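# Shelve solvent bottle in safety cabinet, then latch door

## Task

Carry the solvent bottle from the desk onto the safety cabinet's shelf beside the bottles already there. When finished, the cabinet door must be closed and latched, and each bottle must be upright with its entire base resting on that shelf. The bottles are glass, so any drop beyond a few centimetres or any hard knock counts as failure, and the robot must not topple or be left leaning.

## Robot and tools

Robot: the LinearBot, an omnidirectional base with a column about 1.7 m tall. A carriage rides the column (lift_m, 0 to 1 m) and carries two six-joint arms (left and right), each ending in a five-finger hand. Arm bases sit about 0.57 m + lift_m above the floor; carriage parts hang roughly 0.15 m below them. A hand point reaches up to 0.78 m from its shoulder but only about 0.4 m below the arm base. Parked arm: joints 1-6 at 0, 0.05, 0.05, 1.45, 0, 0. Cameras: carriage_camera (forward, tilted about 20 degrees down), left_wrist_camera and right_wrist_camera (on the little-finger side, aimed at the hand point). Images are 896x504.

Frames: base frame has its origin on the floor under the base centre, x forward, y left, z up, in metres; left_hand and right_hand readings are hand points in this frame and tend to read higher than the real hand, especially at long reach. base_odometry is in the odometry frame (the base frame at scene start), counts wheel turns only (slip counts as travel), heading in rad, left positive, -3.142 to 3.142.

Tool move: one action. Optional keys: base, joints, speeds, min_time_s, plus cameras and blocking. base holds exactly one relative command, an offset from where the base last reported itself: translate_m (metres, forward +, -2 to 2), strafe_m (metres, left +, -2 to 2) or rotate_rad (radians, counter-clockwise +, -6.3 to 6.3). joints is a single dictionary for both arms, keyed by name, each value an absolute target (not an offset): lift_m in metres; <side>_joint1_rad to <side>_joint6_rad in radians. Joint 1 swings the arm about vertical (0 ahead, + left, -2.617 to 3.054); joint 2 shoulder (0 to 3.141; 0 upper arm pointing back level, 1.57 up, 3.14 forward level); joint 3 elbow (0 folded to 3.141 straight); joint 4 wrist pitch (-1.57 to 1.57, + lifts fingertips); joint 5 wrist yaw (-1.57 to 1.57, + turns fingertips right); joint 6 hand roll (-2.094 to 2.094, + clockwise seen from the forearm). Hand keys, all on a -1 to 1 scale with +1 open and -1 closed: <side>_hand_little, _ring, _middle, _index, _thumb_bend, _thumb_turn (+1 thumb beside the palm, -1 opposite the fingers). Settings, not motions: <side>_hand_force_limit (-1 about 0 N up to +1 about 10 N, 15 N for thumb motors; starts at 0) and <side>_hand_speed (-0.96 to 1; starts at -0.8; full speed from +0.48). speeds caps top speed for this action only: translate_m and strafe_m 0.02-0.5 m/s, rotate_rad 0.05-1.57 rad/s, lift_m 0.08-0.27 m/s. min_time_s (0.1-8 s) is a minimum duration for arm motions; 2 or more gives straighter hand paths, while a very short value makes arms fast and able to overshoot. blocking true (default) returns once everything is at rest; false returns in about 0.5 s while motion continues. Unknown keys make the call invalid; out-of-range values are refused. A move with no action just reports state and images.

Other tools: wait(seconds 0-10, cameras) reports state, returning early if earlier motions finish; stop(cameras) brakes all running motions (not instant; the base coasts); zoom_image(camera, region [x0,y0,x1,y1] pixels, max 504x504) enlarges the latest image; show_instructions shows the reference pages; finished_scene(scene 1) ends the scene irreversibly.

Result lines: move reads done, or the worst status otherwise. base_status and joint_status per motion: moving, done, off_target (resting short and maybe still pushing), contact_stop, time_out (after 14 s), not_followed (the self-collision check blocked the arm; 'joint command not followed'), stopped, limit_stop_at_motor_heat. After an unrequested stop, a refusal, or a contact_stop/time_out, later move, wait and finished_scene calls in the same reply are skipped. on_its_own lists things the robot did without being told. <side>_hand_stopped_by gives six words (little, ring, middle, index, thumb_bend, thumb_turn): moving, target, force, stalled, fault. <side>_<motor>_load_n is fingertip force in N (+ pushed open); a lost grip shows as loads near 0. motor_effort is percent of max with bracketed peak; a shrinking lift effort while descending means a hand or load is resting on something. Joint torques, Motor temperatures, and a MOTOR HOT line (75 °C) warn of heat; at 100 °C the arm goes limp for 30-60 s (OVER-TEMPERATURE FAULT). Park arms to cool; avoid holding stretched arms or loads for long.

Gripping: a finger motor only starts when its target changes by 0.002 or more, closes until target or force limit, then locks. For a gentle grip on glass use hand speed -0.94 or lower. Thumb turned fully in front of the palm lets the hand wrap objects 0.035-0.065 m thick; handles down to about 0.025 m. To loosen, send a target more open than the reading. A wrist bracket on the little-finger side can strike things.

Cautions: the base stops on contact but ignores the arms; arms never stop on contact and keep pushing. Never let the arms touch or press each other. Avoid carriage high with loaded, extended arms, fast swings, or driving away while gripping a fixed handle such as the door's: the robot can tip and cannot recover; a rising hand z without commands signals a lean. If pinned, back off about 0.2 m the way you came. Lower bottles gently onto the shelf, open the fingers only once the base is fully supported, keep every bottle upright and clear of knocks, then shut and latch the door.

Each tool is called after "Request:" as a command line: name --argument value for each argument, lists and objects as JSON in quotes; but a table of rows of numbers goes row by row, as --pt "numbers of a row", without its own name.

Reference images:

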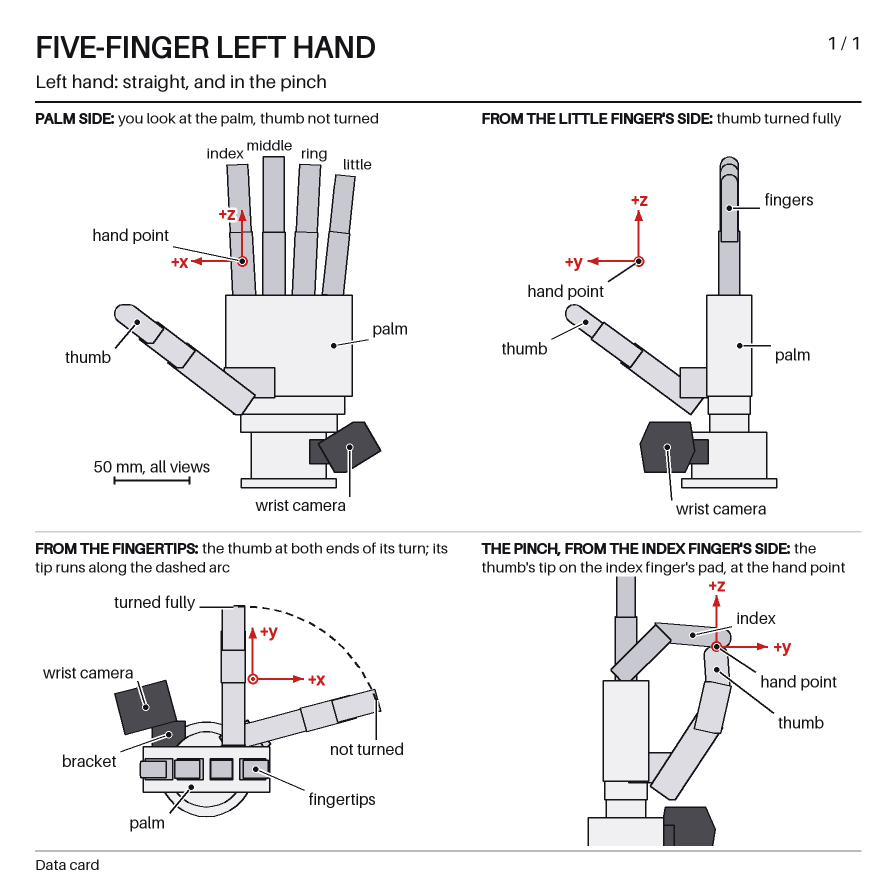

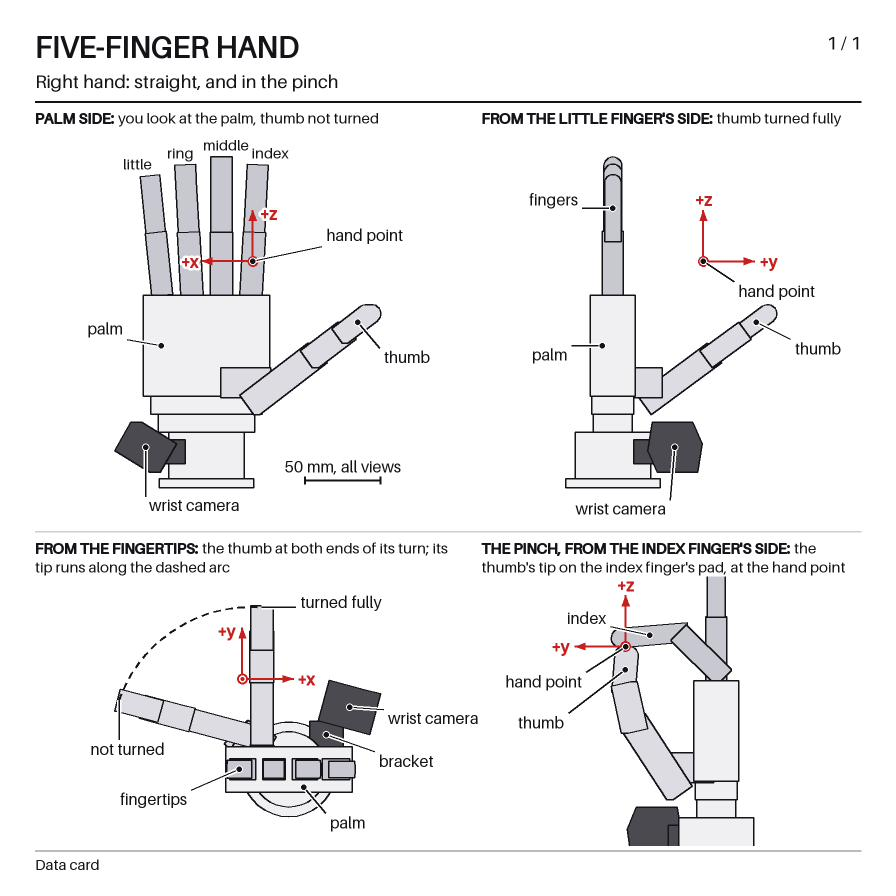

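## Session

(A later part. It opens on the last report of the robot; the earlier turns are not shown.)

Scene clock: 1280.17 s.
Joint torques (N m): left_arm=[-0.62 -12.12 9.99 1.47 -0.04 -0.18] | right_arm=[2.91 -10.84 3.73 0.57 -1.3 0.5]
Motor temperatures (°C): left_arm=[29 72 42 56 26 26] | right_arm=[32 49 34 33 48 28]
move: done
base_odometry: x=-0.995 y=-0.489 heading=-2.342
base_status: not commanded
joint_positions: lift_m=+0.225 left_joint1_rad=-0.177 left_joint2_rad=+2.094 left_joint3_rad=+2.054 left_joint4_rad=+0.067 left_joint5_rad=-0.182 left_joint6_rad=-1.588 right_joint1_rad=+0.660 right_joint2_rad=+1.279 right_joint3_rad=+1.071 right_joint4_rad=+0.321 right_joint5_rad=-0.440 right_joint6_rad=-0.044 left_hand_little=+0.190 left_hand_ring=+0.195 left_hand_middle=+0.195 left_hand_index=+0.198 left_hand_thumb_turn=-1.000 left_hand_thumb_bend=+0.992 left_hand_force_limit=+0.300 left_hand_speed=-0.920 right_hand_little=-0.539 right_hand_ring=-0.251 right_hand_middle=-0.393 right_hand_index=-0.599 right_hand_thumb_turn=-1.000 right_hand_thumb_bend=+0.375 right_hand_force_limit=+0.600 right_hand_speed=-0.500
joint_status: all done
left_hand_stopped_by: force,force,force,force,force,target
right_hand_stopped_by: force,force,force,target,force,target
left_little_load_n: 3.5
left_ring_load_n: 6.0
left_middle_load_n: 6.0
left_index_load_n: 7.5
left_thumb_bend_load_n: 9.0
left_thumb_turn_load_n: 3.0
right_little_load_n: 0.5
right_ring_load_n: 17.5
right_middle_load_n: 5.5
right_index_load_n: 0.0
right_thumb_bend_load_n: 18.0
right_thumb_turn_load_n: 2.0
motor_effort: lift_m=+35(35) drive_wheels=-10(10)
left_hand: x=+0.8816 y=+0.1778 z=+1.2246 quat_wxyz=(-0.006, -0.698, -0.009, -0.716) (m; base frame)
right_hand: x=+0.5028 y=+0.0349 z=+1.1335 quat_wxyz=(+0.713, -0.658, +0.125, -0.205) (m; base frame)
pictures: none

Request:
move --joints '{"left_joint3_rad":2.10,"left_joint4_rad":-0.01,"left_joint6_rad":-1.58}' --min_time_s 1.5 --cameras '["left_wrist_camera"]'

Scene clock: 1284.77 s.
Joint torques (N m): left_arm=[-0.61 -12.11 10 1.45 -0.04 -0.11] | right_arm=[2.86 -10.89 3.7 0.58 -1.31 0.51]
Motor temperatures (°C): left_arm=[29 70 42 55 26 26] | right_arm=[32 49 34 33 48 28]
move: done
base_odometry: x=-0.995 y=-0.489 heading=-2.342
base_status: not commanded
joint_positions: lift_m=+0.225 left_joint1_rad=-0.177 left_joint2_rad=+2.094 left_joint3_rad=+2.074 left_joint4_rad=+0.030 left_joint5_rad=-0.182 left_joint6_rad=-1.576 right_joint1_rad=+0.660 right_joint2_rad=+1.279 right_joint3_rad=+1.071 right_joint4_rad=+0.321 right_joint5_rad=-0.440 right_joint6_rad=-0.044 left_hand_little=+0.190 left_hand_ring=+0.195 left_hand_middle=+0.195 left_hand_index=+0.198 left_hand_thumb_turn=-1.000 left_hand_thumb_bend=+0.992 left_hand_force_limit=+0.300 left_hand_speed=-0.920 right_hand_little=-0.539 right_hand_ring=-0.251 right_hand_middle=-0.393 right_hand_index=-0.599 right_hand_thumb_turn=-1.000 right_hand_thumb_bend=+0.375 right_hand_force_limit=+0.600 right_hand_speed=-0.500
joint_status: all done
left_hand_stopped_by: force,force,force,force,force,target
right_hand_stopped_by: force,force,force,target,force,target
left_little_load_n: 4.0
left_ring_load_n: 6.5
left_middle_load_n: 6.0
left_index_load_n: 7.0
left_thumb_bend_load_n: 9.5
left_thumb_turn_load_n: 2.0
right_little_load_n: 0.5
right_ring_load_n: 17.5
right_middle_load_n: 5.5
right_index_load_n: 0.0
right_thumb_bend_load_n: 18.0
right_thumb_turn_load_n: 2.0
motor_effort: lift_m=+35(35) drive_wheels=-10(10)
left_hand: x=+0.8812 y=+0.1774 z=+1.2237 quat_wxyz=(-0.001, -0.704, -0.004, -0.710) (m; base frame)
right_hand: x=+0.5028 y=+0.0349 z=+1.1335 quat_wxyz=(+0.713, -0.658, +0.125, -0.205) (m; base frame)
pictures: left_wrist_camera

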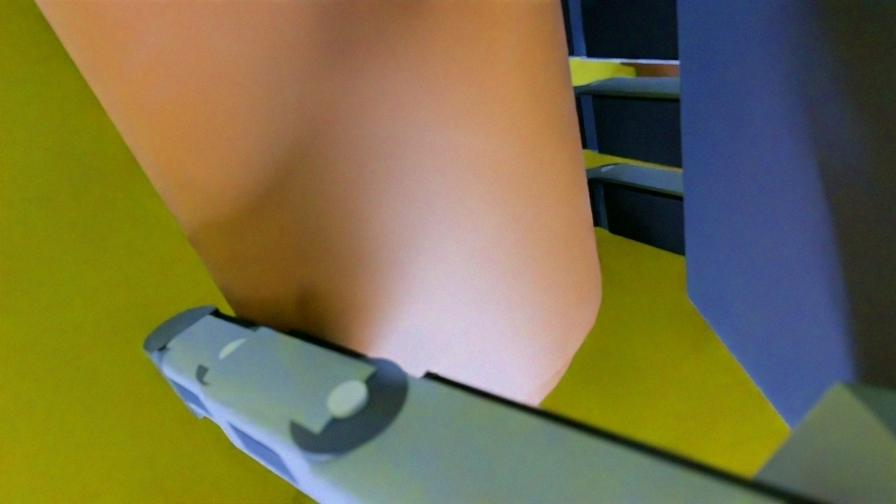

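Request:
move --joints '{"left_joint3_rad":2.07,"left_joint4_rad":-0.01}' --min_time_s 1.5

Scene clock: 1290.63 s.
Joint torques (N m): left_arm=[-0.61 -12.12 7.17 1.45 -0.04 -0.1] | right_arm=[2.89 -10.86 3.81 0.57 -1.31 0.5]
Motor temperatures (°C): left_arm=[29 69 42 54 26 26] | right_arm=[32 50 34 33 48 28]
move: done
base_odometry: x=-0.995 y=-0.489 heading=-2.342
base_status: not commanded
joint_positions: lift_m=+0.225 left_joint1_rad=-0.177 left_joint2_rad=+2.094 left_joint3_rad=+2.074 left_joint4_rad=+0.030 left_joint5_rad=-0.182 left_joint6_rad=-1.576 right_joint1_rad=+0.660 right_joint2_rad=+1.279 right_joint3_rad=+1.071 right_joint4_rad=+0.321 right_joint5_rad=-0.440 right_joint6_rad=-0.044 left_hand_little=+0.190 left_hand_ring=+0.195 left_hand_middle=+0.195 left_hand_index=+0.198 left_hand_thumb_turn=-1.000 left_hand_thumb_bend=+0.992 left_hand_force_limit=+0.300 left_hand_speed=-0.920 right_hand_little=-0.539 right_hand_ring=-0.251 right_hand_middle=-0.393 right_hand_index=-0.599 right_hand_thumb_turn=-1.000 right_hand_thumb_bend=+0.375 right_hand_force_limit=+0.600 right_hand_speed=-0.500
joint_status: all done
left_hand_stopped_by: force,force,force,force,force,target
right_hand_stopped_by: force,force,force,target,force,target
left_little_load_n: 3.5
left_ring_load_n: 6.5
left_middle_load_n: 6.0
left_index_load_n: 7.0
left_thumb_bend_load_n: 9.5
left_thumb_turn_load_n: 2.0
right_little_load_n: 0.0
right_ring_load_n: 17.5
right_middle_load_n: 6.0
right_index_load_n: 0.0
right_thumb_bend_load_n: 17.5
right_thumb_turn_load_n: 2.0
motor_effort: lift_m=+35(36) drive_wheels=-10(10)
left_hand: x=+0.8812 y=+0.1774 z=+1.2237 quat_wxyz=(-0.001, -0.704, -0.004, -0.710) (m; base frame)
right_hand: x=+0.5028 y=+0.0349 z=+1.1335 quat_wxyz=(+0.713, -0.658, +0.125, -0.205) (m; base frame)
pictures: none

Request:
move --joints '{"left_hand_speed":-0.88,"left_hand_thumb_bend":0.7,"left_hand_index":0.45,"left_hand_middle":0.45,"left_hand_ring":0.45,"left_hand_little":0.45}' --cameras '["left_wrist_camera","carriage_camera"]'

Scene clock: 1300.40 s.
Joint torques (N m): left_arm=[-0.59 -11.89 7.16 1.74 -0.04 -0.09] | right_arm=[2.84 -10.88 3.7 0.57 -1.31 0.51]
Motor temperatures (°C): left_arm=[29 68 42 52 26 26] | right_arm=[32 50 34 33 47 28]
move: off_target
base_odometry: x=-0.995 y=-0.489 heading=-2.342
base_status: not commanded
joint_positions: lift_m=+0.225 left_joint1_rad=-0.178 left_joint2_rad=+2.092 left_joint3_rad=+2.074 left_joint4_rad=+0.001 left_joint5_rad=-0.182 left_joint6_rad=-1.576 right_joint1_rad=+0.660 right_joint2_rad=+1.279 right_joint3_rad=+1.071 right_joint4_rad=+0.321 right_joint5_rad=-0.440 right_joint6_rad=-0.044 left_hand_little=+0.450 left_hand_ring=+0.450 left_hand_middle=+0.450 left_hand_index=+0.450 left_hand_thumb_turn=-1.000 left_hand_thumb_bend=+0.989 left_hand_force_limit=+0.300 left_hand_speed=-0.880 right_hand_little=-0.539 right_hand_ring=-0.251 right_hand_middle=-0.393 right_hand_index=-0.599 right_hand_thumb_turn=-1.000 right_hand_thumb_bend=+0.375 right_hand_force_limit=+0.600 right_hand_speed=-0.500
joint_status: left_hand_thumb_bend off_target (ended at +0.989, target +0.700); the others done
left_hand_stopped_by: target,target,target,target,force,target
right_hand_stopped_by: force,force,force,target,force,target
left_little_load_n: 0.0
left_ring_load_n: 0.0
left_middle_load_n: 0.0
left_index_load_n: 0.0
left_thumb_bend_load_n: 0.0
left_thumb_turn_load_n: 0.0
right_little_load_n: 0.0
right_ring_load_n: 17.5
right_middle_load_n: 6.0
right_index_load_n: 0.0
right_thumb_bend_load_n: 17.5
right_thumb_turn_load_n: 2.0
motor_effort: lift_m=+35(35) drive_wheels=-10(11)
left_hand: x=+0.8812 y=+0.1773 z=+1.2175 quat_wxyz=(+0.001, -0.713, -0.002, -0.701) (m; base frame)
right_hand: x=+0.5028 y=+0.0349 z=+1.1335 quat_wxyz=(+0.713, -0.658, +0.125, -0.205) (m; base frame)
pictures: carriage_camera, left_wrist_camera

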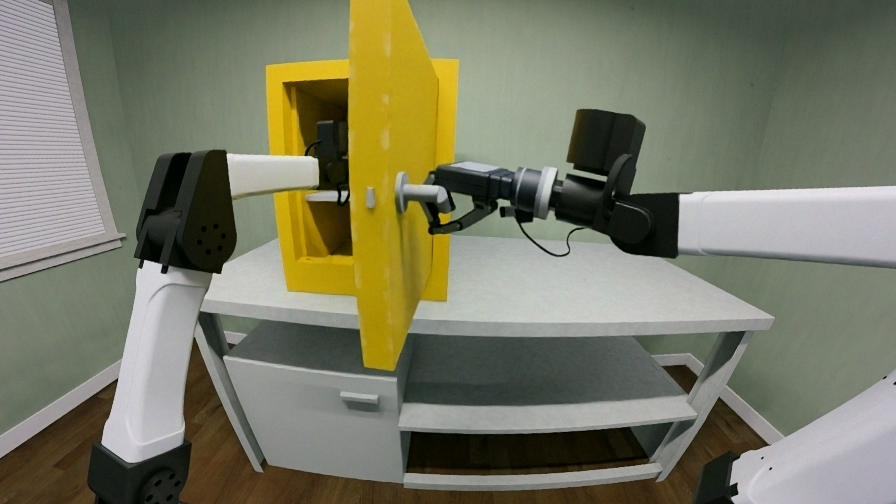

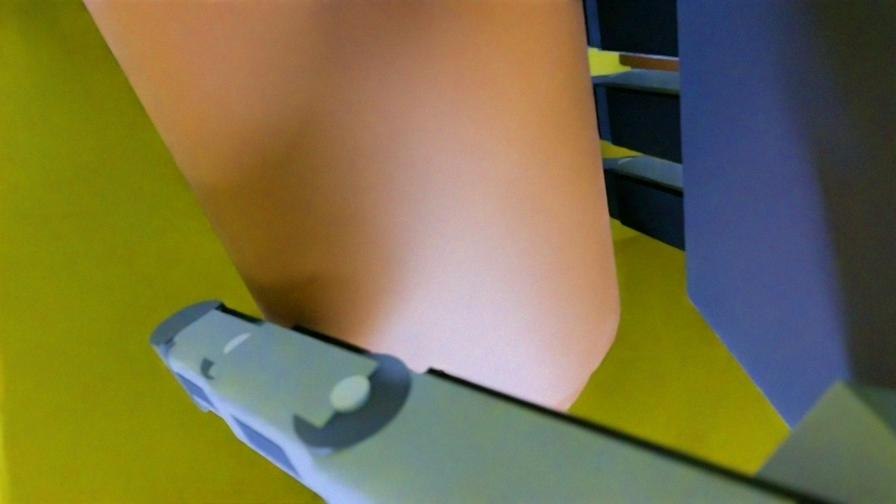

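Request:
move --joints '{"left_hand_thumb_bend":1.0,"left_hand_index":0.8,"left_hand_middle":0.8,"left_hand_ring":0.8,"left_hand_little":0.8}' --cameras '["left_wrist_camera"]'

Request:
zoom_image --camera "left_wrist_camera" --region '[400, 0, 896, 300]'

Scene clock: 1310.27 s.
Joint torques (N m): left_arm=[-0.59 -11.9 7.17 1.74 -0.04 -0.09] | right_arm=[2.82 -10.84 3.81 0.56 -1.33 0.52]
Motor temperatures (°C): left_arm=[29 71 41 52 26 26] | right_arm=[32 50 34 33 47 28]
move: done
base_odometry: x=-0.995 y=-0.489 heading=-2.342
base_status: not commanded
joint_positions: lift_m=+0.225 left_joint1_rad=-0.178 left_joint2_rad=+2.092 left_joint3_rad=+2.074 left_joint4_rad=+0.000 left_joint5_rad=-0.182 left_joint6_rad=-1.576 right_joint1_rad=+0.660 right_joint2_rad=+1.279 right_joint3_rad=+1.071 right_joint4_rad=+0.321 right_joint5_rad=-0.440 right_joint6_rad=-0.044 left_hand_little=+0.800 left_hand_ring=+0.800 left_hand_middle=+0.800 left_hand_index=+0.800 left_hand_thumb_turn=-1.000 left_hand_thumb_bend=+1.000 left_hand_force_limit=+0.300 left_hand_speed=-0.880 right_hand_little=-0.539 right_hand_ring=-0.251 right_hand_middle=-0.393 right_hand_index=-0.599 right_hand_thumb_turn=-1.000 right_hand_thumb_bend=+0.375 right_hand_force_limit=+0.600 right_hand_speed=-0.500
joint_status: all done
left_hand_stopped_by: target,target,target,target,target,target
right_hand_stopped_by: force,force,force,target,force,target
left_little_load_n: 0.0
left_ring_load_n: 0.0
left_middle_load_n: 0.0
left_index_load_n: 0.0
left_thumb_bend_load_n: 0.0
left_thumb_turn_load_n: -0.5
right_little_load_n: 0.5
right_ring_load_n: 17.5
right_middle_load_n: 5.5
right_index_load_n: 0.0
right_thumb_bend_load_n: 18.0
right_thumb_turn_load_n: 2.0
motor_effort: lift_m=+35(36) drive_wheels=-10(11)
left_hand: x=+0.8813 y=+0.1773 z=+1.2174 quat_wxyz=(+0.001, -0.713, -0.002, -0.701) (m; base frame)
right_hand: x=+0.5028 y=+0.0349 z=+1.1335 quat_wxyz=(+0.713, -0.658, +0.125, -0.205) (m; base frame)
pictures: left_wrist_camera

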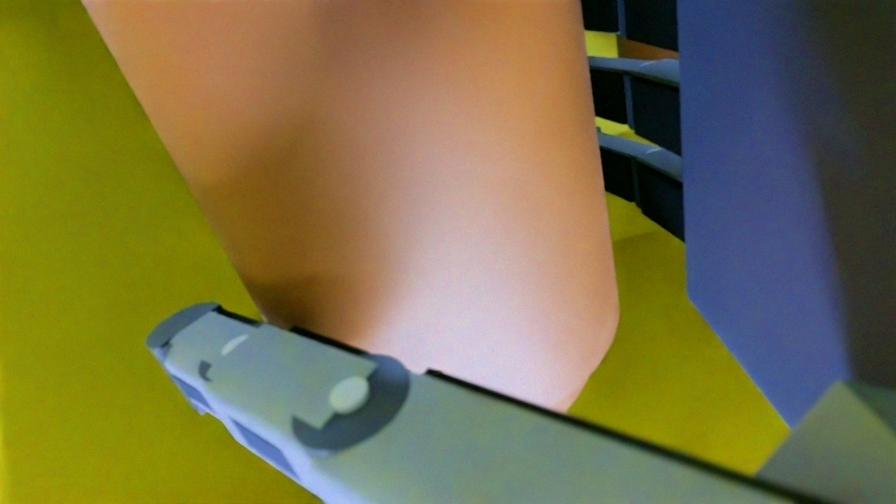

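Scaled by 1.016 from the camera's 896x504 image, which has a finer 1280x720 frame.

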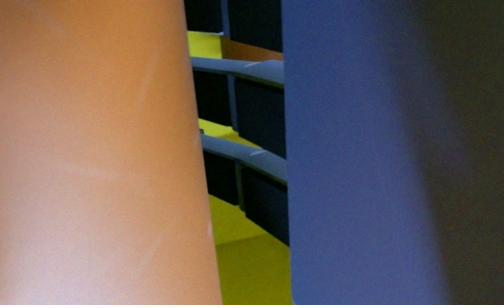

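Request:
move --joints '{"left_joint1_rad":-0.202,"left_joint2_rad":1.88,"left_joint3_rad":1.82,"left_joint4_rad":0.085,"left_joint5_rad":-0.198}' --min_time_s 2.5 --cameras '["left_wrist_camera"]'

Scene clock: 1323.27 s.
Joint torques (N m): left_arm=[-0.79 -10.86 6.3 1.99 -0.11 -0.09] | right_arm=[2.88 -10.88 3.77 0.59 -1.32 0.51]
Motor temperatures (°C): left_arm=[29 73 41 52 26 26] | right_arm=[32 50 34 33 46 28]
move: done
base_odometry: x=-0.995 y=-0.489 heading=-2.342
base_status: not commanded
joint_positions: lift_m=+0.225 left_joint1_rad=-0.192 left_joint2_rad=+1.915 left_joint3_rad=+1.834 left_joint4_rad=+0.069 left_joint5_rad=-0.188 left_joint6_rad=-1.576 right_joint1_rad=+0.660 right_joint2_rad=+1.279 right_joint3_rad=+1.071 right_joint4_rad=+0.321 right_joint5_rad=-0.440 right_joint6_rad=-0.044 left_hand_little=+0.800 left_hand_ring=+0.800 left_hand_middle=+0.800 left_hand_index=+0.800 left_hand_thumb_turn=-1.000 left_hand_thumb_bend=+1.000 left_hand_force_limit=+0.300 left_hand_speed=-0.880 right_hand_little=-0.539 right_hand_ring=-0.251 right_hand_middle=-0.393 right_hand_index=-0.599 right_hand_thumb_turn=-1.000 right_hand_thumb_bend=+0.375 right_hand_force_limit=+0.600 right_hand_speed=-0.500
joint_status: all done
left_hand_stopped_by: target,target,target,target,target,target
right_hand_stopped_by: force,force,force,target,force,target
left_little_load_n: 0.0
left_ring_load_n: 0.0
left_middle_load_n: 0.0
left_index_load_n: 0.0
left_thumb_bend_load_n: 0.0
left_thumb_turn_load_n: -0.5
right_little_load_n: 0.5
right_ring_load_n: 17.5
right_middle_load_n: 6.0
right_index_load_n: 0.0
right_thumb_bend_load_n: 17.5
right_thumb_turn_load_n: 2.0
motor_effort: lift_m=+34(35) drive_wheels=-10(11)
left_hand: x=+0.8406 y=+0.1763 z=+1.2230 quat_wxyz=(-0.003, -0.711, +0.001, -0.703) (m; base frame)
right_hand: x=+0.5028 y=+0.0349 z=+1.1335 quat_wxyz=(+0.713, -0.658, +0.125, -0.205) (m; base frame)
pictures: left_wrist_camera

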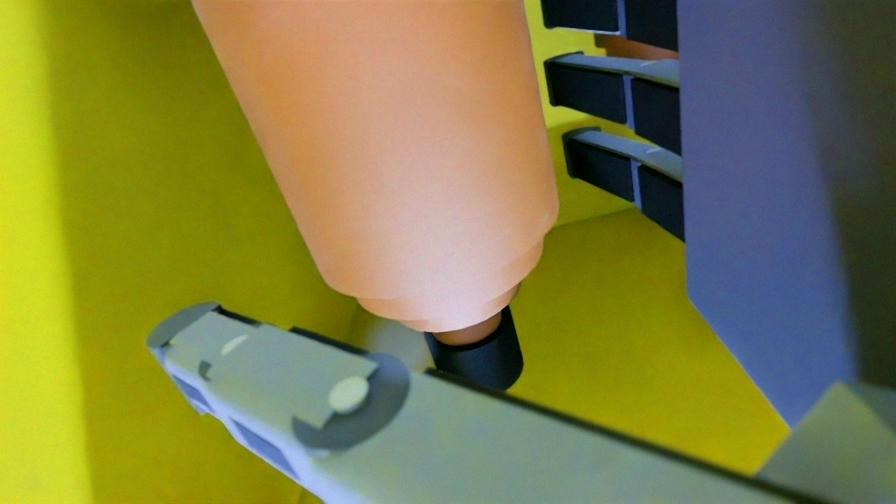

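Request:
move --joints '{"left_joint1_rad":-0.225,"left_joint2_rad":1.715,"left_joint3_rad":1.61,"left_joint4_rad":0.14,"left_joint5_rad":-0.225}' --min_time_s 2 --cameras '["left_wrist_camera"]'

Request:
zoom_image --camera "left_wrist_camera" --region '[100, 0, 600, 400]'

Scene clock: 1328.67 s.
Joint torques (N m): left_arm=[-0.64 -9.39 6.34 1.97 -0.11 -0.09] | right_arm=[2.78 -10.86 3.66 0.57 -1.32 0.5]
Motor temperatures (°C): left_arm=[29 71 41 53 26 26] | right_arm=[32 50 34 33 46 28]
move: done
base_odometry: x=-0.995 y=-0.489 heading=-2.342
base_status: not commanded
joint_positions: lift_m=+0.225 left_joint1_rad=-0.217 left_joint2_rad=+1.745 left_joint3_rad=+1.623 left_joint4_rad=+0.124 left_joint5_rad=-0.215 left_joint6_rad=-1.576 right_joint1_rad=+0.660 right_joint2_rad=+1.279 right_joint3_rad=+1.071 right_joint4_rad=+0.321 right_joint5_rad=-0.440 right_joint6_rad=-0.044 left_hand_little=+0.800 left_hand_ring=+0.800 left_hand_middle=+0.800 left_hand_index=+0.800 left_hand_thumb_turn=-1.000 left_hand_thumb_bend=+1.000 left_hand_force_limit=+0.300 left_hand_speed=-0.880 right_hand_little=-0.539 right_hand_ring=-0.251 right_hand_middle=-0.393 right_hand_index=-0.599 right_hand_thumb_turn=-1.000 right_hand_thumb_bend=+0.375 right_hand_force_limit=+0.600 right_hand_speed=-0.500
joint_status: all done
left_hand_stopped_by: target,target,target,target,target,target
right_hand_stopped_by: force,force,force,target,force,target
left_little_load_n: 0.0
left_ring_load_n: 0.0
left_middle_load_n: 0.0
left_index_load_n: 0.0
left_thumb_bend_load_n: 0.0
left_thumb_turn_load_n: 0.0
right_little_load_n: 0.0
right_ring_load_n: 18.0
right_middle_load_n: 6.0
right_index_load_n: 0.0
right_thumb_bend_load_n: 17.5
right_thumb_turn_load_n: 2.0
motor_effort: lift_m=+35(35) drive_wheels=-10(10)
left_hand: x=+0.7974 y=+0.1753 z=+1.2282 quat_wxyz=(-0.003, -0.706, -0.001, -0.708) (m; base frame)
right_hand: x=+0.5029 y=+0.0349 z=+1.1335 quat_wxyz=(+0.713, -0.658, +0.125, -0.205) (m; base frame)
pictures: left_wrist_camera

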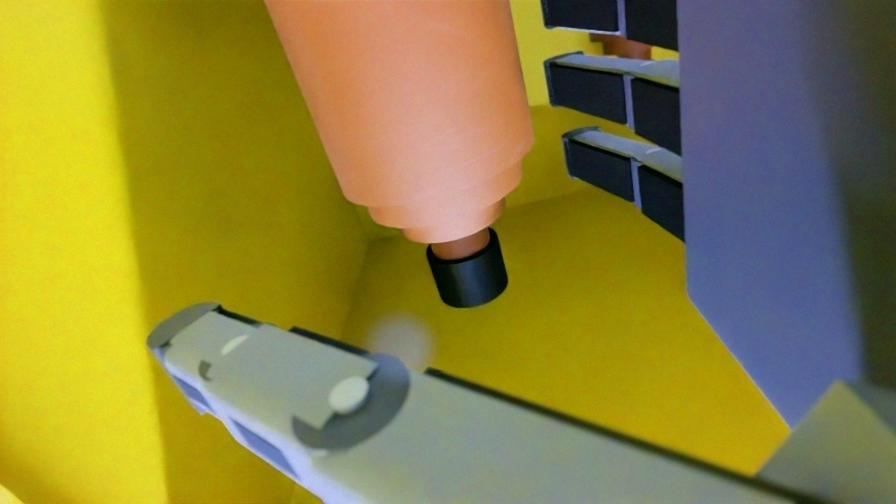

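Scaled by 1.008 from the camera's 896x504 image, which has a finer 1280x720 frame.

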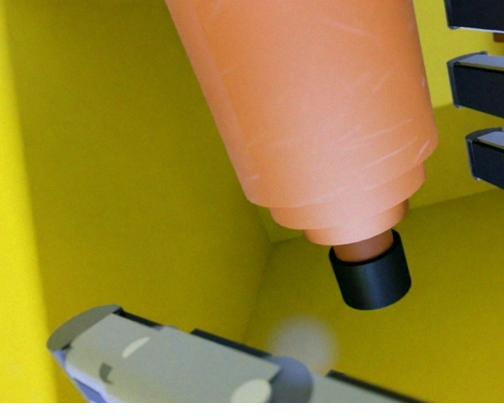

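Request:
move --joints '{"left_joint1_rad":-0.297,"left_joint2_rad":1.37,"left_joint3_rad":1.25,"left_joint4_rad":0.14,"left_joint5_rad":-0.297}' --min_time_s 2 --cameras '["left_wrist_camera","carriage_camera"]'

Request:
zoom_image --camera "left_wrist_camera" --region '[100, 0, 600, 400]'

Scene clock: 1339.17 s.
Joint torques (N m): left_arm=[-0.64 -6.09 6.32 1.92 -0.16 -0.09] | right_arm=[2.81 -10.85 3.73 0.57 -1.3 0.51]
Motor temperatures (°C): left_arm=[29 67 40 52 26 26] | right_arm=[32 50 34 33 46 28]
move: done
base_odometry: x=-0.995 y=-0.489 heading=-2.342
base_status: not commanded
joint_positions: lift_m=+0.225 left_joint1_rad=-0.289 left_joint2_rad=+1.391 left_joint3_rad=+1.264 left_joint4_rad=+0.129 left_joint5_rad=-0.287 left_joint6_rad=-1.576 right_joint1_rad=+0.660 right_joint2_rad=+1.279 right_joint3_rad=+1.071 right_joint4_rad=+0.320 right_joint5_rad=-0.439 right_joint6_rad=-0.044 left_hand_little=+0.800 left_hand_ring=+0.800 left_hand_middle=+0.800 left_hand_index=+0.800 left_hand_thumb_turn=-1.000 left_hand_thumb_bend=+1.000 left_hand_force_limit=+0.300 left_hand_speed=-0.880 right_hand_little=-0.539 right_hand_ring=-0.251 right_hand_middle=-0.393 right_hand_index=-0.599 right_hand_thumb_turn=-1.000 right_hand_thumb_bend=+0.375 right_hand_force_limit=+0.600 right_hand_speed=-0.500
joint_status: all done
left_hand_stopped_by: target,target,target,target,target,target
right_hand_stopped_by: force,force,force,target,force,target
left_little_load_n: 0.0
left_ring_load_n: 0.0
left_middle_load_n: 0.0
left_index_load_n: 0.0
left_thumb_bend_load_n: 0.0
left_thumb_turn_load_n: 0.0
right_little_load_n: 0.5
right_ring_load_n: 18.0
right_middle_load_n: 6.0
right_index_load_n: 0.0
right_thumb_bend_load_n: 17.5
right_thumb_turn_load_n: 2.5
motor_effort: lift_m=+35(35) drive_wheels=-10(11)
left_hand: x=+0.7014 y=+0.1745 z=+1.2262 quat_wxyz=(-0.003, -0.707, -0.001, -0.707) (m; base frame)
right_hand: x=+0.5030 y=+0.0349 z=+1.1334 quat_wxyz=(+0.713, -0.658, +0.126, -0.205) (m; base frame)
pictures: carriage_camera, left_wrist_camera

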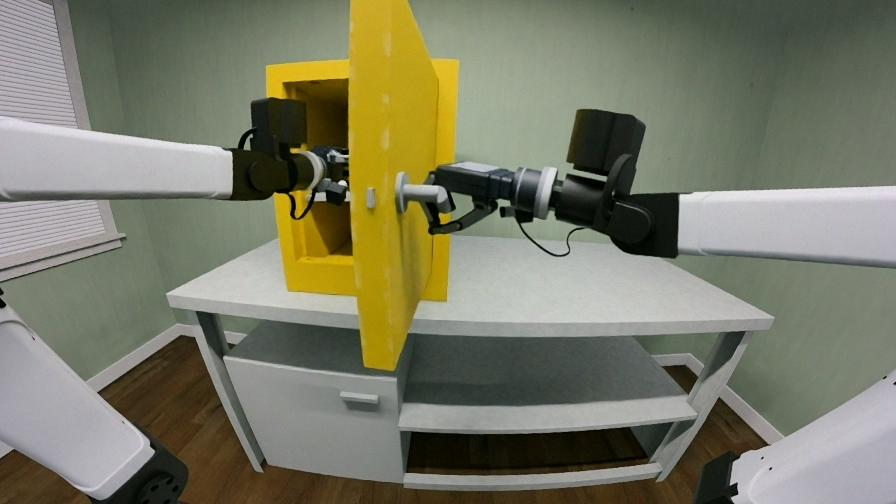

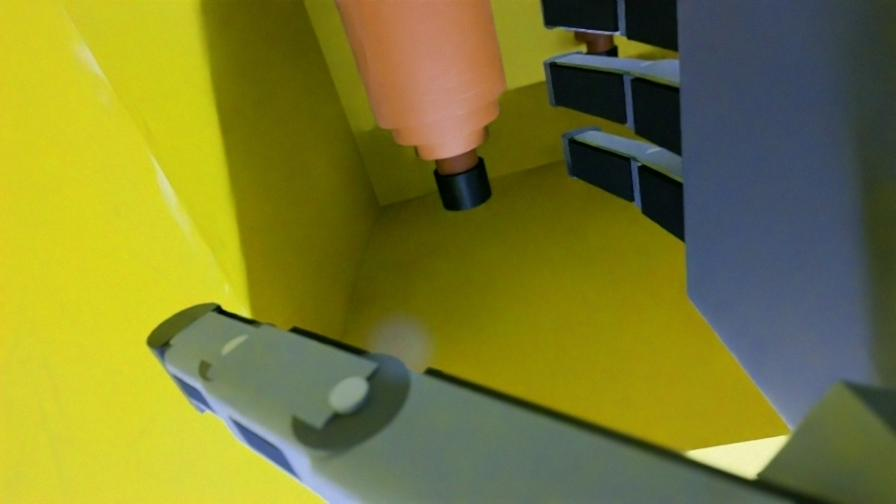

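Scaled by 1.008 from the camera's 896x504 image, which has a finer 1280x720 frame.

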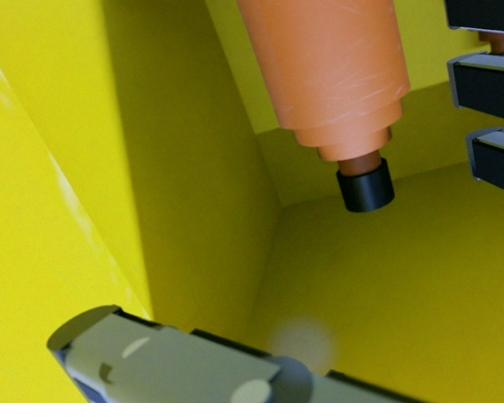

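Request:
move --joints '{"left_joint1_rad":-0.366,"left_joint2_rad":1.155,"left_joint3_rad":1.10,"left_joint4_rad":0.08,"left_joint5_rad":-0.366,"left_joint6_rad":1.57}' --min_time_s 3 --cameras '["left_wrist_camera","carriage_camera"]'

Request:
zoom_image --camera "left_wrist_camera" --region '[392, 0, 896, 300]'

Scene clock: 1351.83 s.
Joint torques (N m): left_arm=[-0.65 -4.04 6.19 1.66 -0.1 0.09] | right_arm=[2.89 -10.84 3.73 0.59 -1.33 0.51]
Motor temperatures (°C): left_arm=[29 61 39 53 26 26] | right_arm=[32 50 34 33 45 27]
move: done
base_odometry: x=-0.995 y=-0.489 heading=-2.342
base_status: not commanded
joint_positions: lift_m=+0.225 left_joint1_rad=-0.358 left_joint2_rad=+1.170 left_joint3_rad=+1.113 left_joint4_rad=+0.091 left_joint5_rad=-0.356 left_joint6_rad=+1.559 right_joint1_rad=+0.660 right_joint2_rad=+1.279 right_joint3_rad=+1.071 right_joint4_rad=+0.320 right_joint5_rad=-0.439 right_joint6_rad=-0.044 left_hand_little=+0.800 left_hand_ring=+0.800 left_hand_middle=+0.800 left_hand_index=+0.800 left_hand_thumb_turn=-1.000 left_hand_thumb_bend=+1.000 left_hand_force_limit=+0.300 left_hand_speed=-0.880 right_hand_little=-0.539 right_hand_ring=-0.251 right_hand_middle=-0.393 right_hand_index=-0.599 right_hand_thumb_turn=-1.000 right_hand_thumb_bend=+0.375 right_hand_force_limit=+0.600 right_hand_speed=-0.500
joint_status: all done
left_hand_stopped_by: target,target,target,target,target,target
right_hand_stopped_by: force,force,force,target,force,target
left_little_load_n: 0.0
left_ring_load_n: 0.0
left_middle_load_n: 0.0
left_index_load_n: 0.0
left_thumb_bend_load_n: 0.0
left_thumb_turn_load_n: 0.5
right_little_load_n: 0.5
right_ring_load_n: 18.0
right_middle_load_n: 6.0
right_index_load_n: 0.0
right_thumb_bend_load_n: 18.0
right_thumb_turn_load_n: 2.0
motor_effort: lift_m=+35(35) drive_wheels=-9(11)
left_hand: x=+0.6414 y=+0.2952 z=+1.1721 quat_wxyz=(+0.718, -0.008, +0.696, -0.009) (m; base frame)
right_hand: x=+0.5030 y=+0.0349 z=+1.1334 quat_wxyz=(+0.713, -0.658, +0.126, -0.205) (m; base frame)
pictures: carriage_camera, left_wrist_camera

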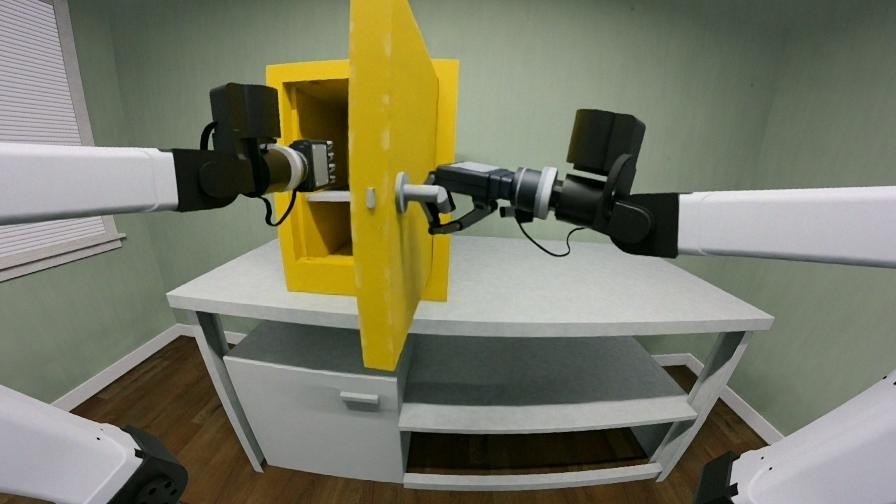

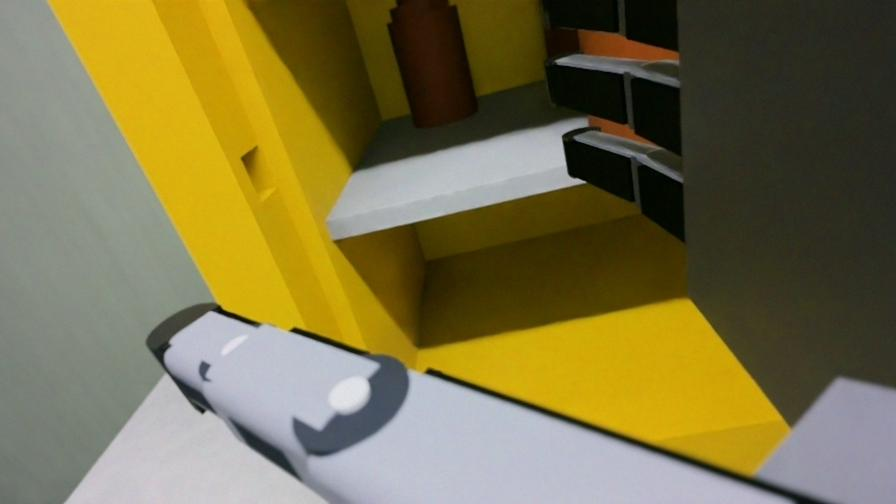

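Scaled by 1.000.

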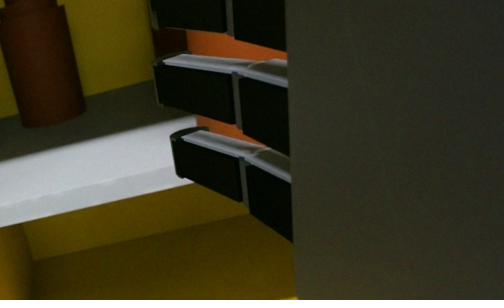

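Request:
move --joints '{"left_hand_speed":0.0,"left_hand_index":-0.6,"left_hand_middle":-0.6,"left_hand_ring":-0.6,"left_hand_little":-0.6}' --cameras '["left_wrist_camera"]'

Request:
zoom_image --camera "left_wrist_camera" --region '[300, 0, 800, 300]'

Scene clock: 1359.43 s.
Joint torques (N m): left_arm=[-0.64 -4.04 6.2 1.66 -0.1 0.12] | right_arm=[2.78 -10.81 3.73 0.59 -1.34 0.51]
Motor temperatures (°C): left_arm=[29 59 39 52 26 26] | right_arm=[32 50 34 33 45 27]
move: done
base_odometry: x=-0.995 y=-0.489 heading=-2.342
base_status: not commanded
joint_positions: lift_m=+0.225 left_joint1_rad=-0.358 left_joint2_rad=+1.170 left_joint3_rad=+1.113 left_joint4_rad=+0.089 left_joint5_rad=-0.357 left_joint6_rad=+1.561 right_joint1_rad=+0.660 right_joint2_rad=+1.279 right_joint3_rad=+1.071 right_joint4_rad=+0.320 right_joint5_rad=-0.439 right_joint6_rad=-0.044 left_hand_little=-0.600 left_hand_ring=-0.600 left_hand_middle=-0.600 left_hand_index=-0.600 left_hand_thumb_turn=-1.000 left_hand_thumb_bend=+1.000 left_hand_force_limit=+0.300 left_hand_speed=+0.000 right_hand_little=-0.539 right_hand_ring=-0.251 right_hand_middle=-0.393 right_hand_index=-0.599 right_hand_thumb_turn=-1.000 right_hand_thumb_bend=+0.375 right_hand_force_limit=+0.600 right_hand_speed=-0.500
joint_status: all done
left_hand_stopped_by: target,target,target,target,target,target
right_hand_stopped_by: force,force,force,target,force,target
left_little_load_n: 0.0
left_ring_load_n: 0.0
left_middle_load_n: 0.0
left_index_load_n: 0.0
left_thumb_bend_load_n: 0.0
left_thumb_turn_load_n: 0.5
right_little_load_n: 0.5
right_ring_load_n: 18.0
right_middle_load_n: 6.0
right_index_load_n: 0.0
right_thumb_bend_load_n: 17.5
right_thumb_turn_load_n: 2.0
motor_effort: lift_m=+34(35) drive_wheels=-10(10)
left_hand: x=+0.6413 y=+0.2955 z=+1.1718 quat_wxyz=(+0.717, -0.007, +0.697, -0.008) (m; base frame)
right_hand: x=+0.5030 y=+0.0349 z=+1.1334 quat_wxyz=(+0.713, -0.658, +0.126, -0.205) (m; base frame)
pictures: left_wrist_camera

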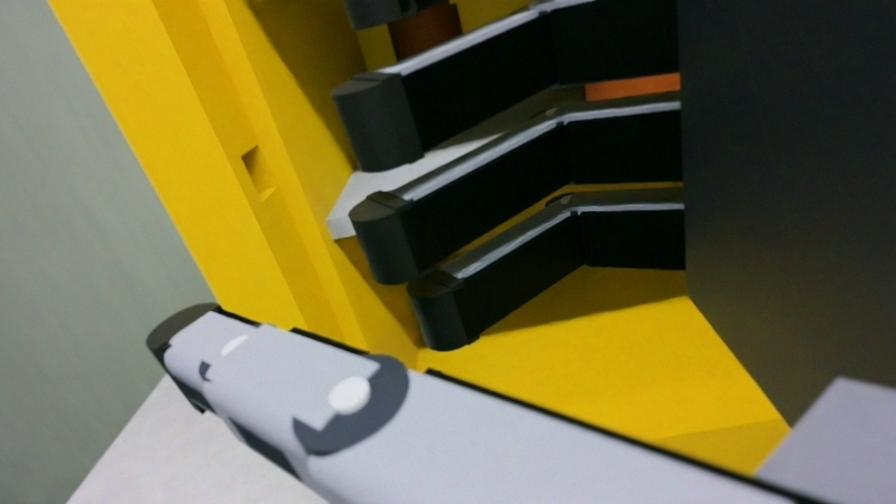

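Scaled by 1.008 from the camera's 896x504 image, which has a finer 1280x720 frame.

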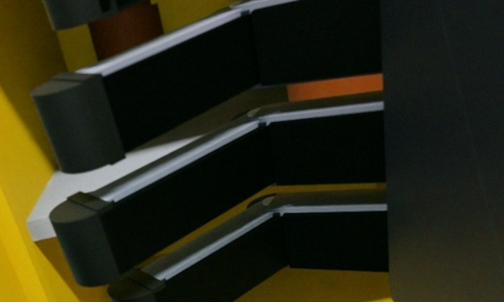

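Request:
move --joints '{"left_joint5_rad":-0.1,"left_hand_index":1,"left_hand_middle":1,"left_hand_ring":1,"left_hand_little":1}' --min_time_s 1 --cameras '["left_wrist_camera"]'

Request:
zoom_image --camera "left_wrist_camera" --region '[300, 0, 700, 300]'

Scene clock: 1364.93 s.
Joint torques (N m): left_arm=[-0.64 -4.1 6.26 1.74 0.11 0.11] | right_arm=[2.84 -10.8 3.7 0.6 -1.33 0.51]
Motor temperatures (°C): left_arm=[29 57 39 52 26 26] | right_arm=[32 50 34 33 45 27]
move: done
base_odometry: x=-0.995 y=-0.489 heading=-2.342
base_status: not commanded
joint_positions: lift_m=+0.225 left_joint1_rad=-0.358 left_joint2_rad=+1.170 left_joint3_rad=+1.113 left_joint4_rad=+0.088 left_joint5_rad=-0.112 left_joint6_rad=+1.561 right_joint1_rad=+0.660 right_joint2_rad=+1.279 right_joint3_rad=+1.071 right_joint4_rad=+0.320 right_joint5_rad=-0.439 right_joint6_rad=-0.044 left_hand_little=+1.000 left_hand_ring=+1.000 left_hand_middle=+1.000 left_hand_index=+1.000 left_hand_thumb_turn=-1.000 left_hand_thumb_bend=+1.000 left_hand_force_limit=+0.300 left_hand_speed=+0.000 right_hand_little=-0.539 right_hand_ring=-0.251 right_hand_middle=-0.393 right_hand_index=-0.599 right_hand_thumb_turn=-1.000 right_hand_thumb_bend=+0.375 right_hand_force_limit=+0.600 right_hand_speed=-0.500
joint_status: all done
left_hand_stopped_by: target,target,target,target,target,target
right_hand_stopped_by: force,force,force,target,force,target
left_little_load_n: 0.0
left_ring_load_n: 0.0
left_middle_load_n: 0.0
left_index_load_n: 0.0
left_thumb_bend_load_n: 0.0
left_thumb_turn_load_n: 0.0
right_little_load_n: 1.0
right_ring_load_n: 18.0
right_middle_load_n: 5.5
right_index_load_n: 0.0
right_thumb_bend_load_n: 18.0
right_thumb_turn_load_n: 2.0
motor_effort: lift_m=+35(36) drive_wheels=-10(10)
left_hand: x=+0.6500 y=+0.2465 z=+1.1724 quat_wxyz=(+0.712, +0.081, +0.691, -0.093) (m; base frame)
right_hand: x=+0.5030 y=+0.0348 z=+1.1334 quat_wxyz=(+0.713, -0.658, +0.126, -0.206) (m; base frame)
pictures: left_wrist_camera

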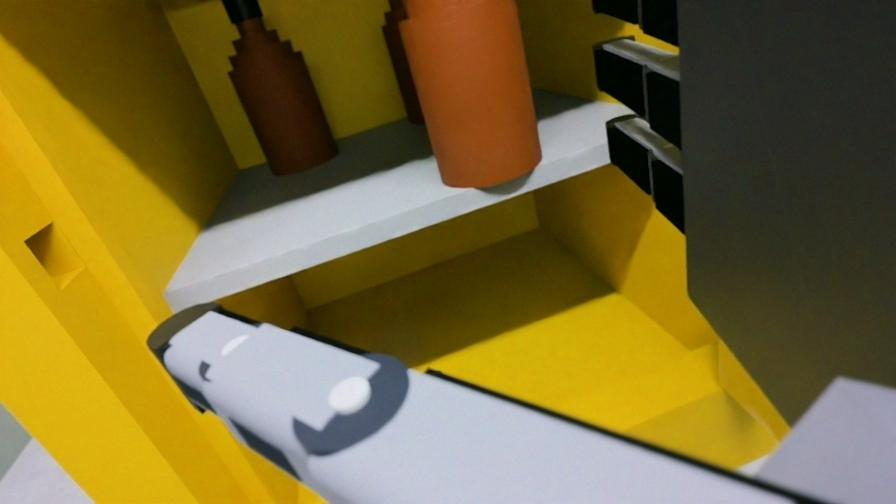

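Scaled by 1.260 from the camera's 896x504 image, which has a finer 1280x720 frame.

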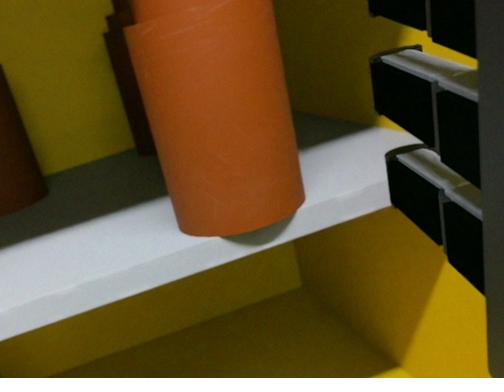

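Request:
zoom_image --camera "left_wrist_camera" --region '[380, 80, 620, 260]'

Scaled by 2.100 from the camera's 896x504 image, which has a finer 1280x720 frame.

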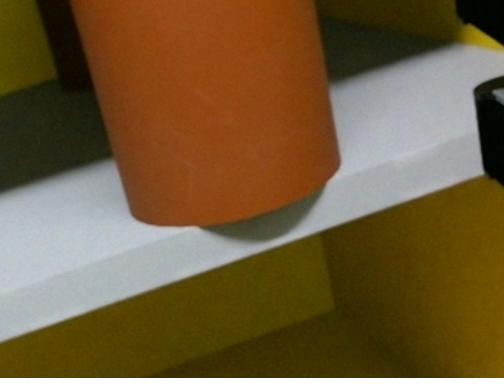

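Request:
move --joints '{"left_joint1_rad":-0.472,"left_joint2_rad":1.44,"left_joint3_rad":1.28,"left_joint4_rad":0.175,"left_joint5_rad":-0.472,"left_joint6_rad":1.58,"left_hand_ring":-1,"left_hand_little":-1}' --min_time_s 2 --cameras '["left_wrist_camera","carriage_camera"]'

Scene clock: 1399.13 s.
Joint torques (N m): left_arm=[-0.62 -4.1 10.61 1.87 -0.13 0.12] | right_arm=[2.84 -10.78 3.71 0.58 -1.32 0.51]
Motor temperatures (°C): left_arm=[29 50 38 51 26 26] | right_arm=[32 51 34 33 44 27]
move: done
base_odometry: x=-0.995 y=-0.489 heading=-2.342
base_status: not commanded
joint_positions: lift_m=+0.225 left_joint1_rad=-0.464 left_joint2_rad=+1.431 left_joint3_rad=+1.248 left_joint4_rad=+0.159 left_joint5_rad=-0.461 left_joint6_rad=+1.571 right_joint1_rad=+0.660 right_joint2_rad=+1.279 right_joint3_rad=+1.071 right_joint4_rad=+0.320 right_joint5_rad=-0.439 right_joint6_rad=-0.044 left_hand_little=-1.000 left_hand_ring=-1.000 left_hand_middle=+1.000 left_hand_index=+1.000 left_hand_thumb_turn=-1.000 left_hand_thumb_bend=+1.000 left_hand_force_limit=+0.300 left_hand_speed=+0.000 right_hand_little=-0.539 right_hand_ring=-0.251 right_hand_middle=-0.393 right_hand_index=-0.599 right_hand_thumb_turn=-1.000 right_hand_thumb_bend=+0.375 right_hand_force_limit=+0.600 right_hand_speed=-0.500
joint_status: all done
left_hand_stopped_by: target,target,target,target,target,target
right_hand_stopped_by: force,force,force,target,force,target
left_little_load_n: 0.0
left_ring_load_n: -0.5
left_middle_load_n: 0.0
left_index_load_n: 0.0
left_thumb_bend_load_n: 0.0
left_thumb_turn_load_n: 0.5
right_little_load_n: 0.5
right_ring_load_n: 18.0
right_middle_load_n: 6.0
right_index_load_n: 0.0
right_thumb_bend_load_n: 18.0
right_thumb_turn_load_n: 2.0
motor_effort: lift_m=+35(35) drive_wheels=-10(10)
left_hand: x=+0.6924 y=+0.2413 z=+1.1461 quat_wxyz=(+0.699, +0.005, +0.715, +0.003) (m; base frame)
right_hand: x=+0.5030 y=+0.0348 z=+1.1334 quat_wxyz=(+0.713, -0.658, +0.126, -0.206) (m; base frame)
pictures: carriage_camera, left_wrist_camera

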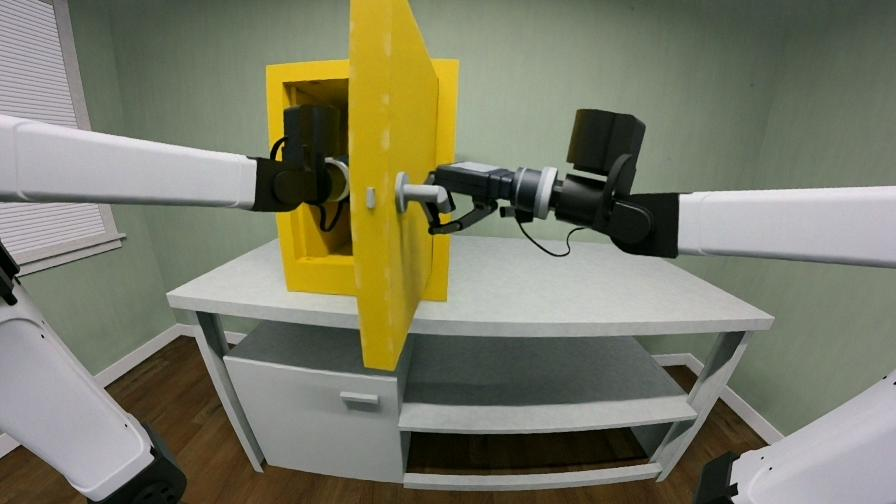

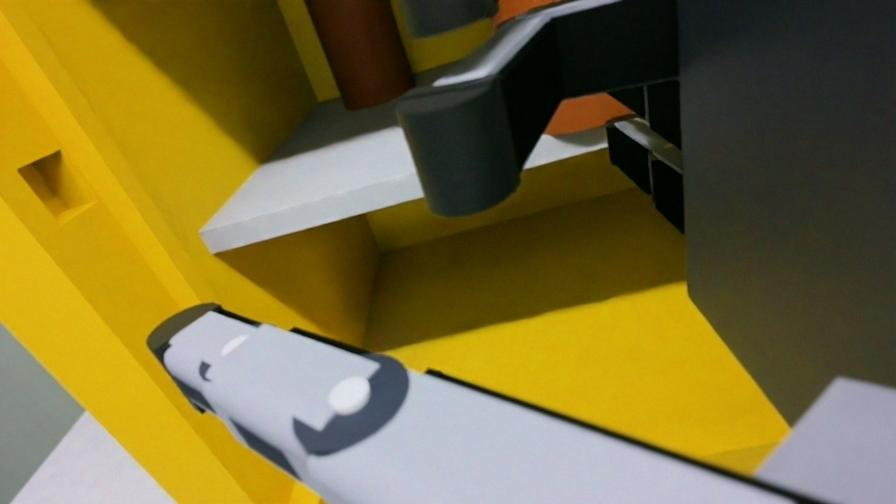

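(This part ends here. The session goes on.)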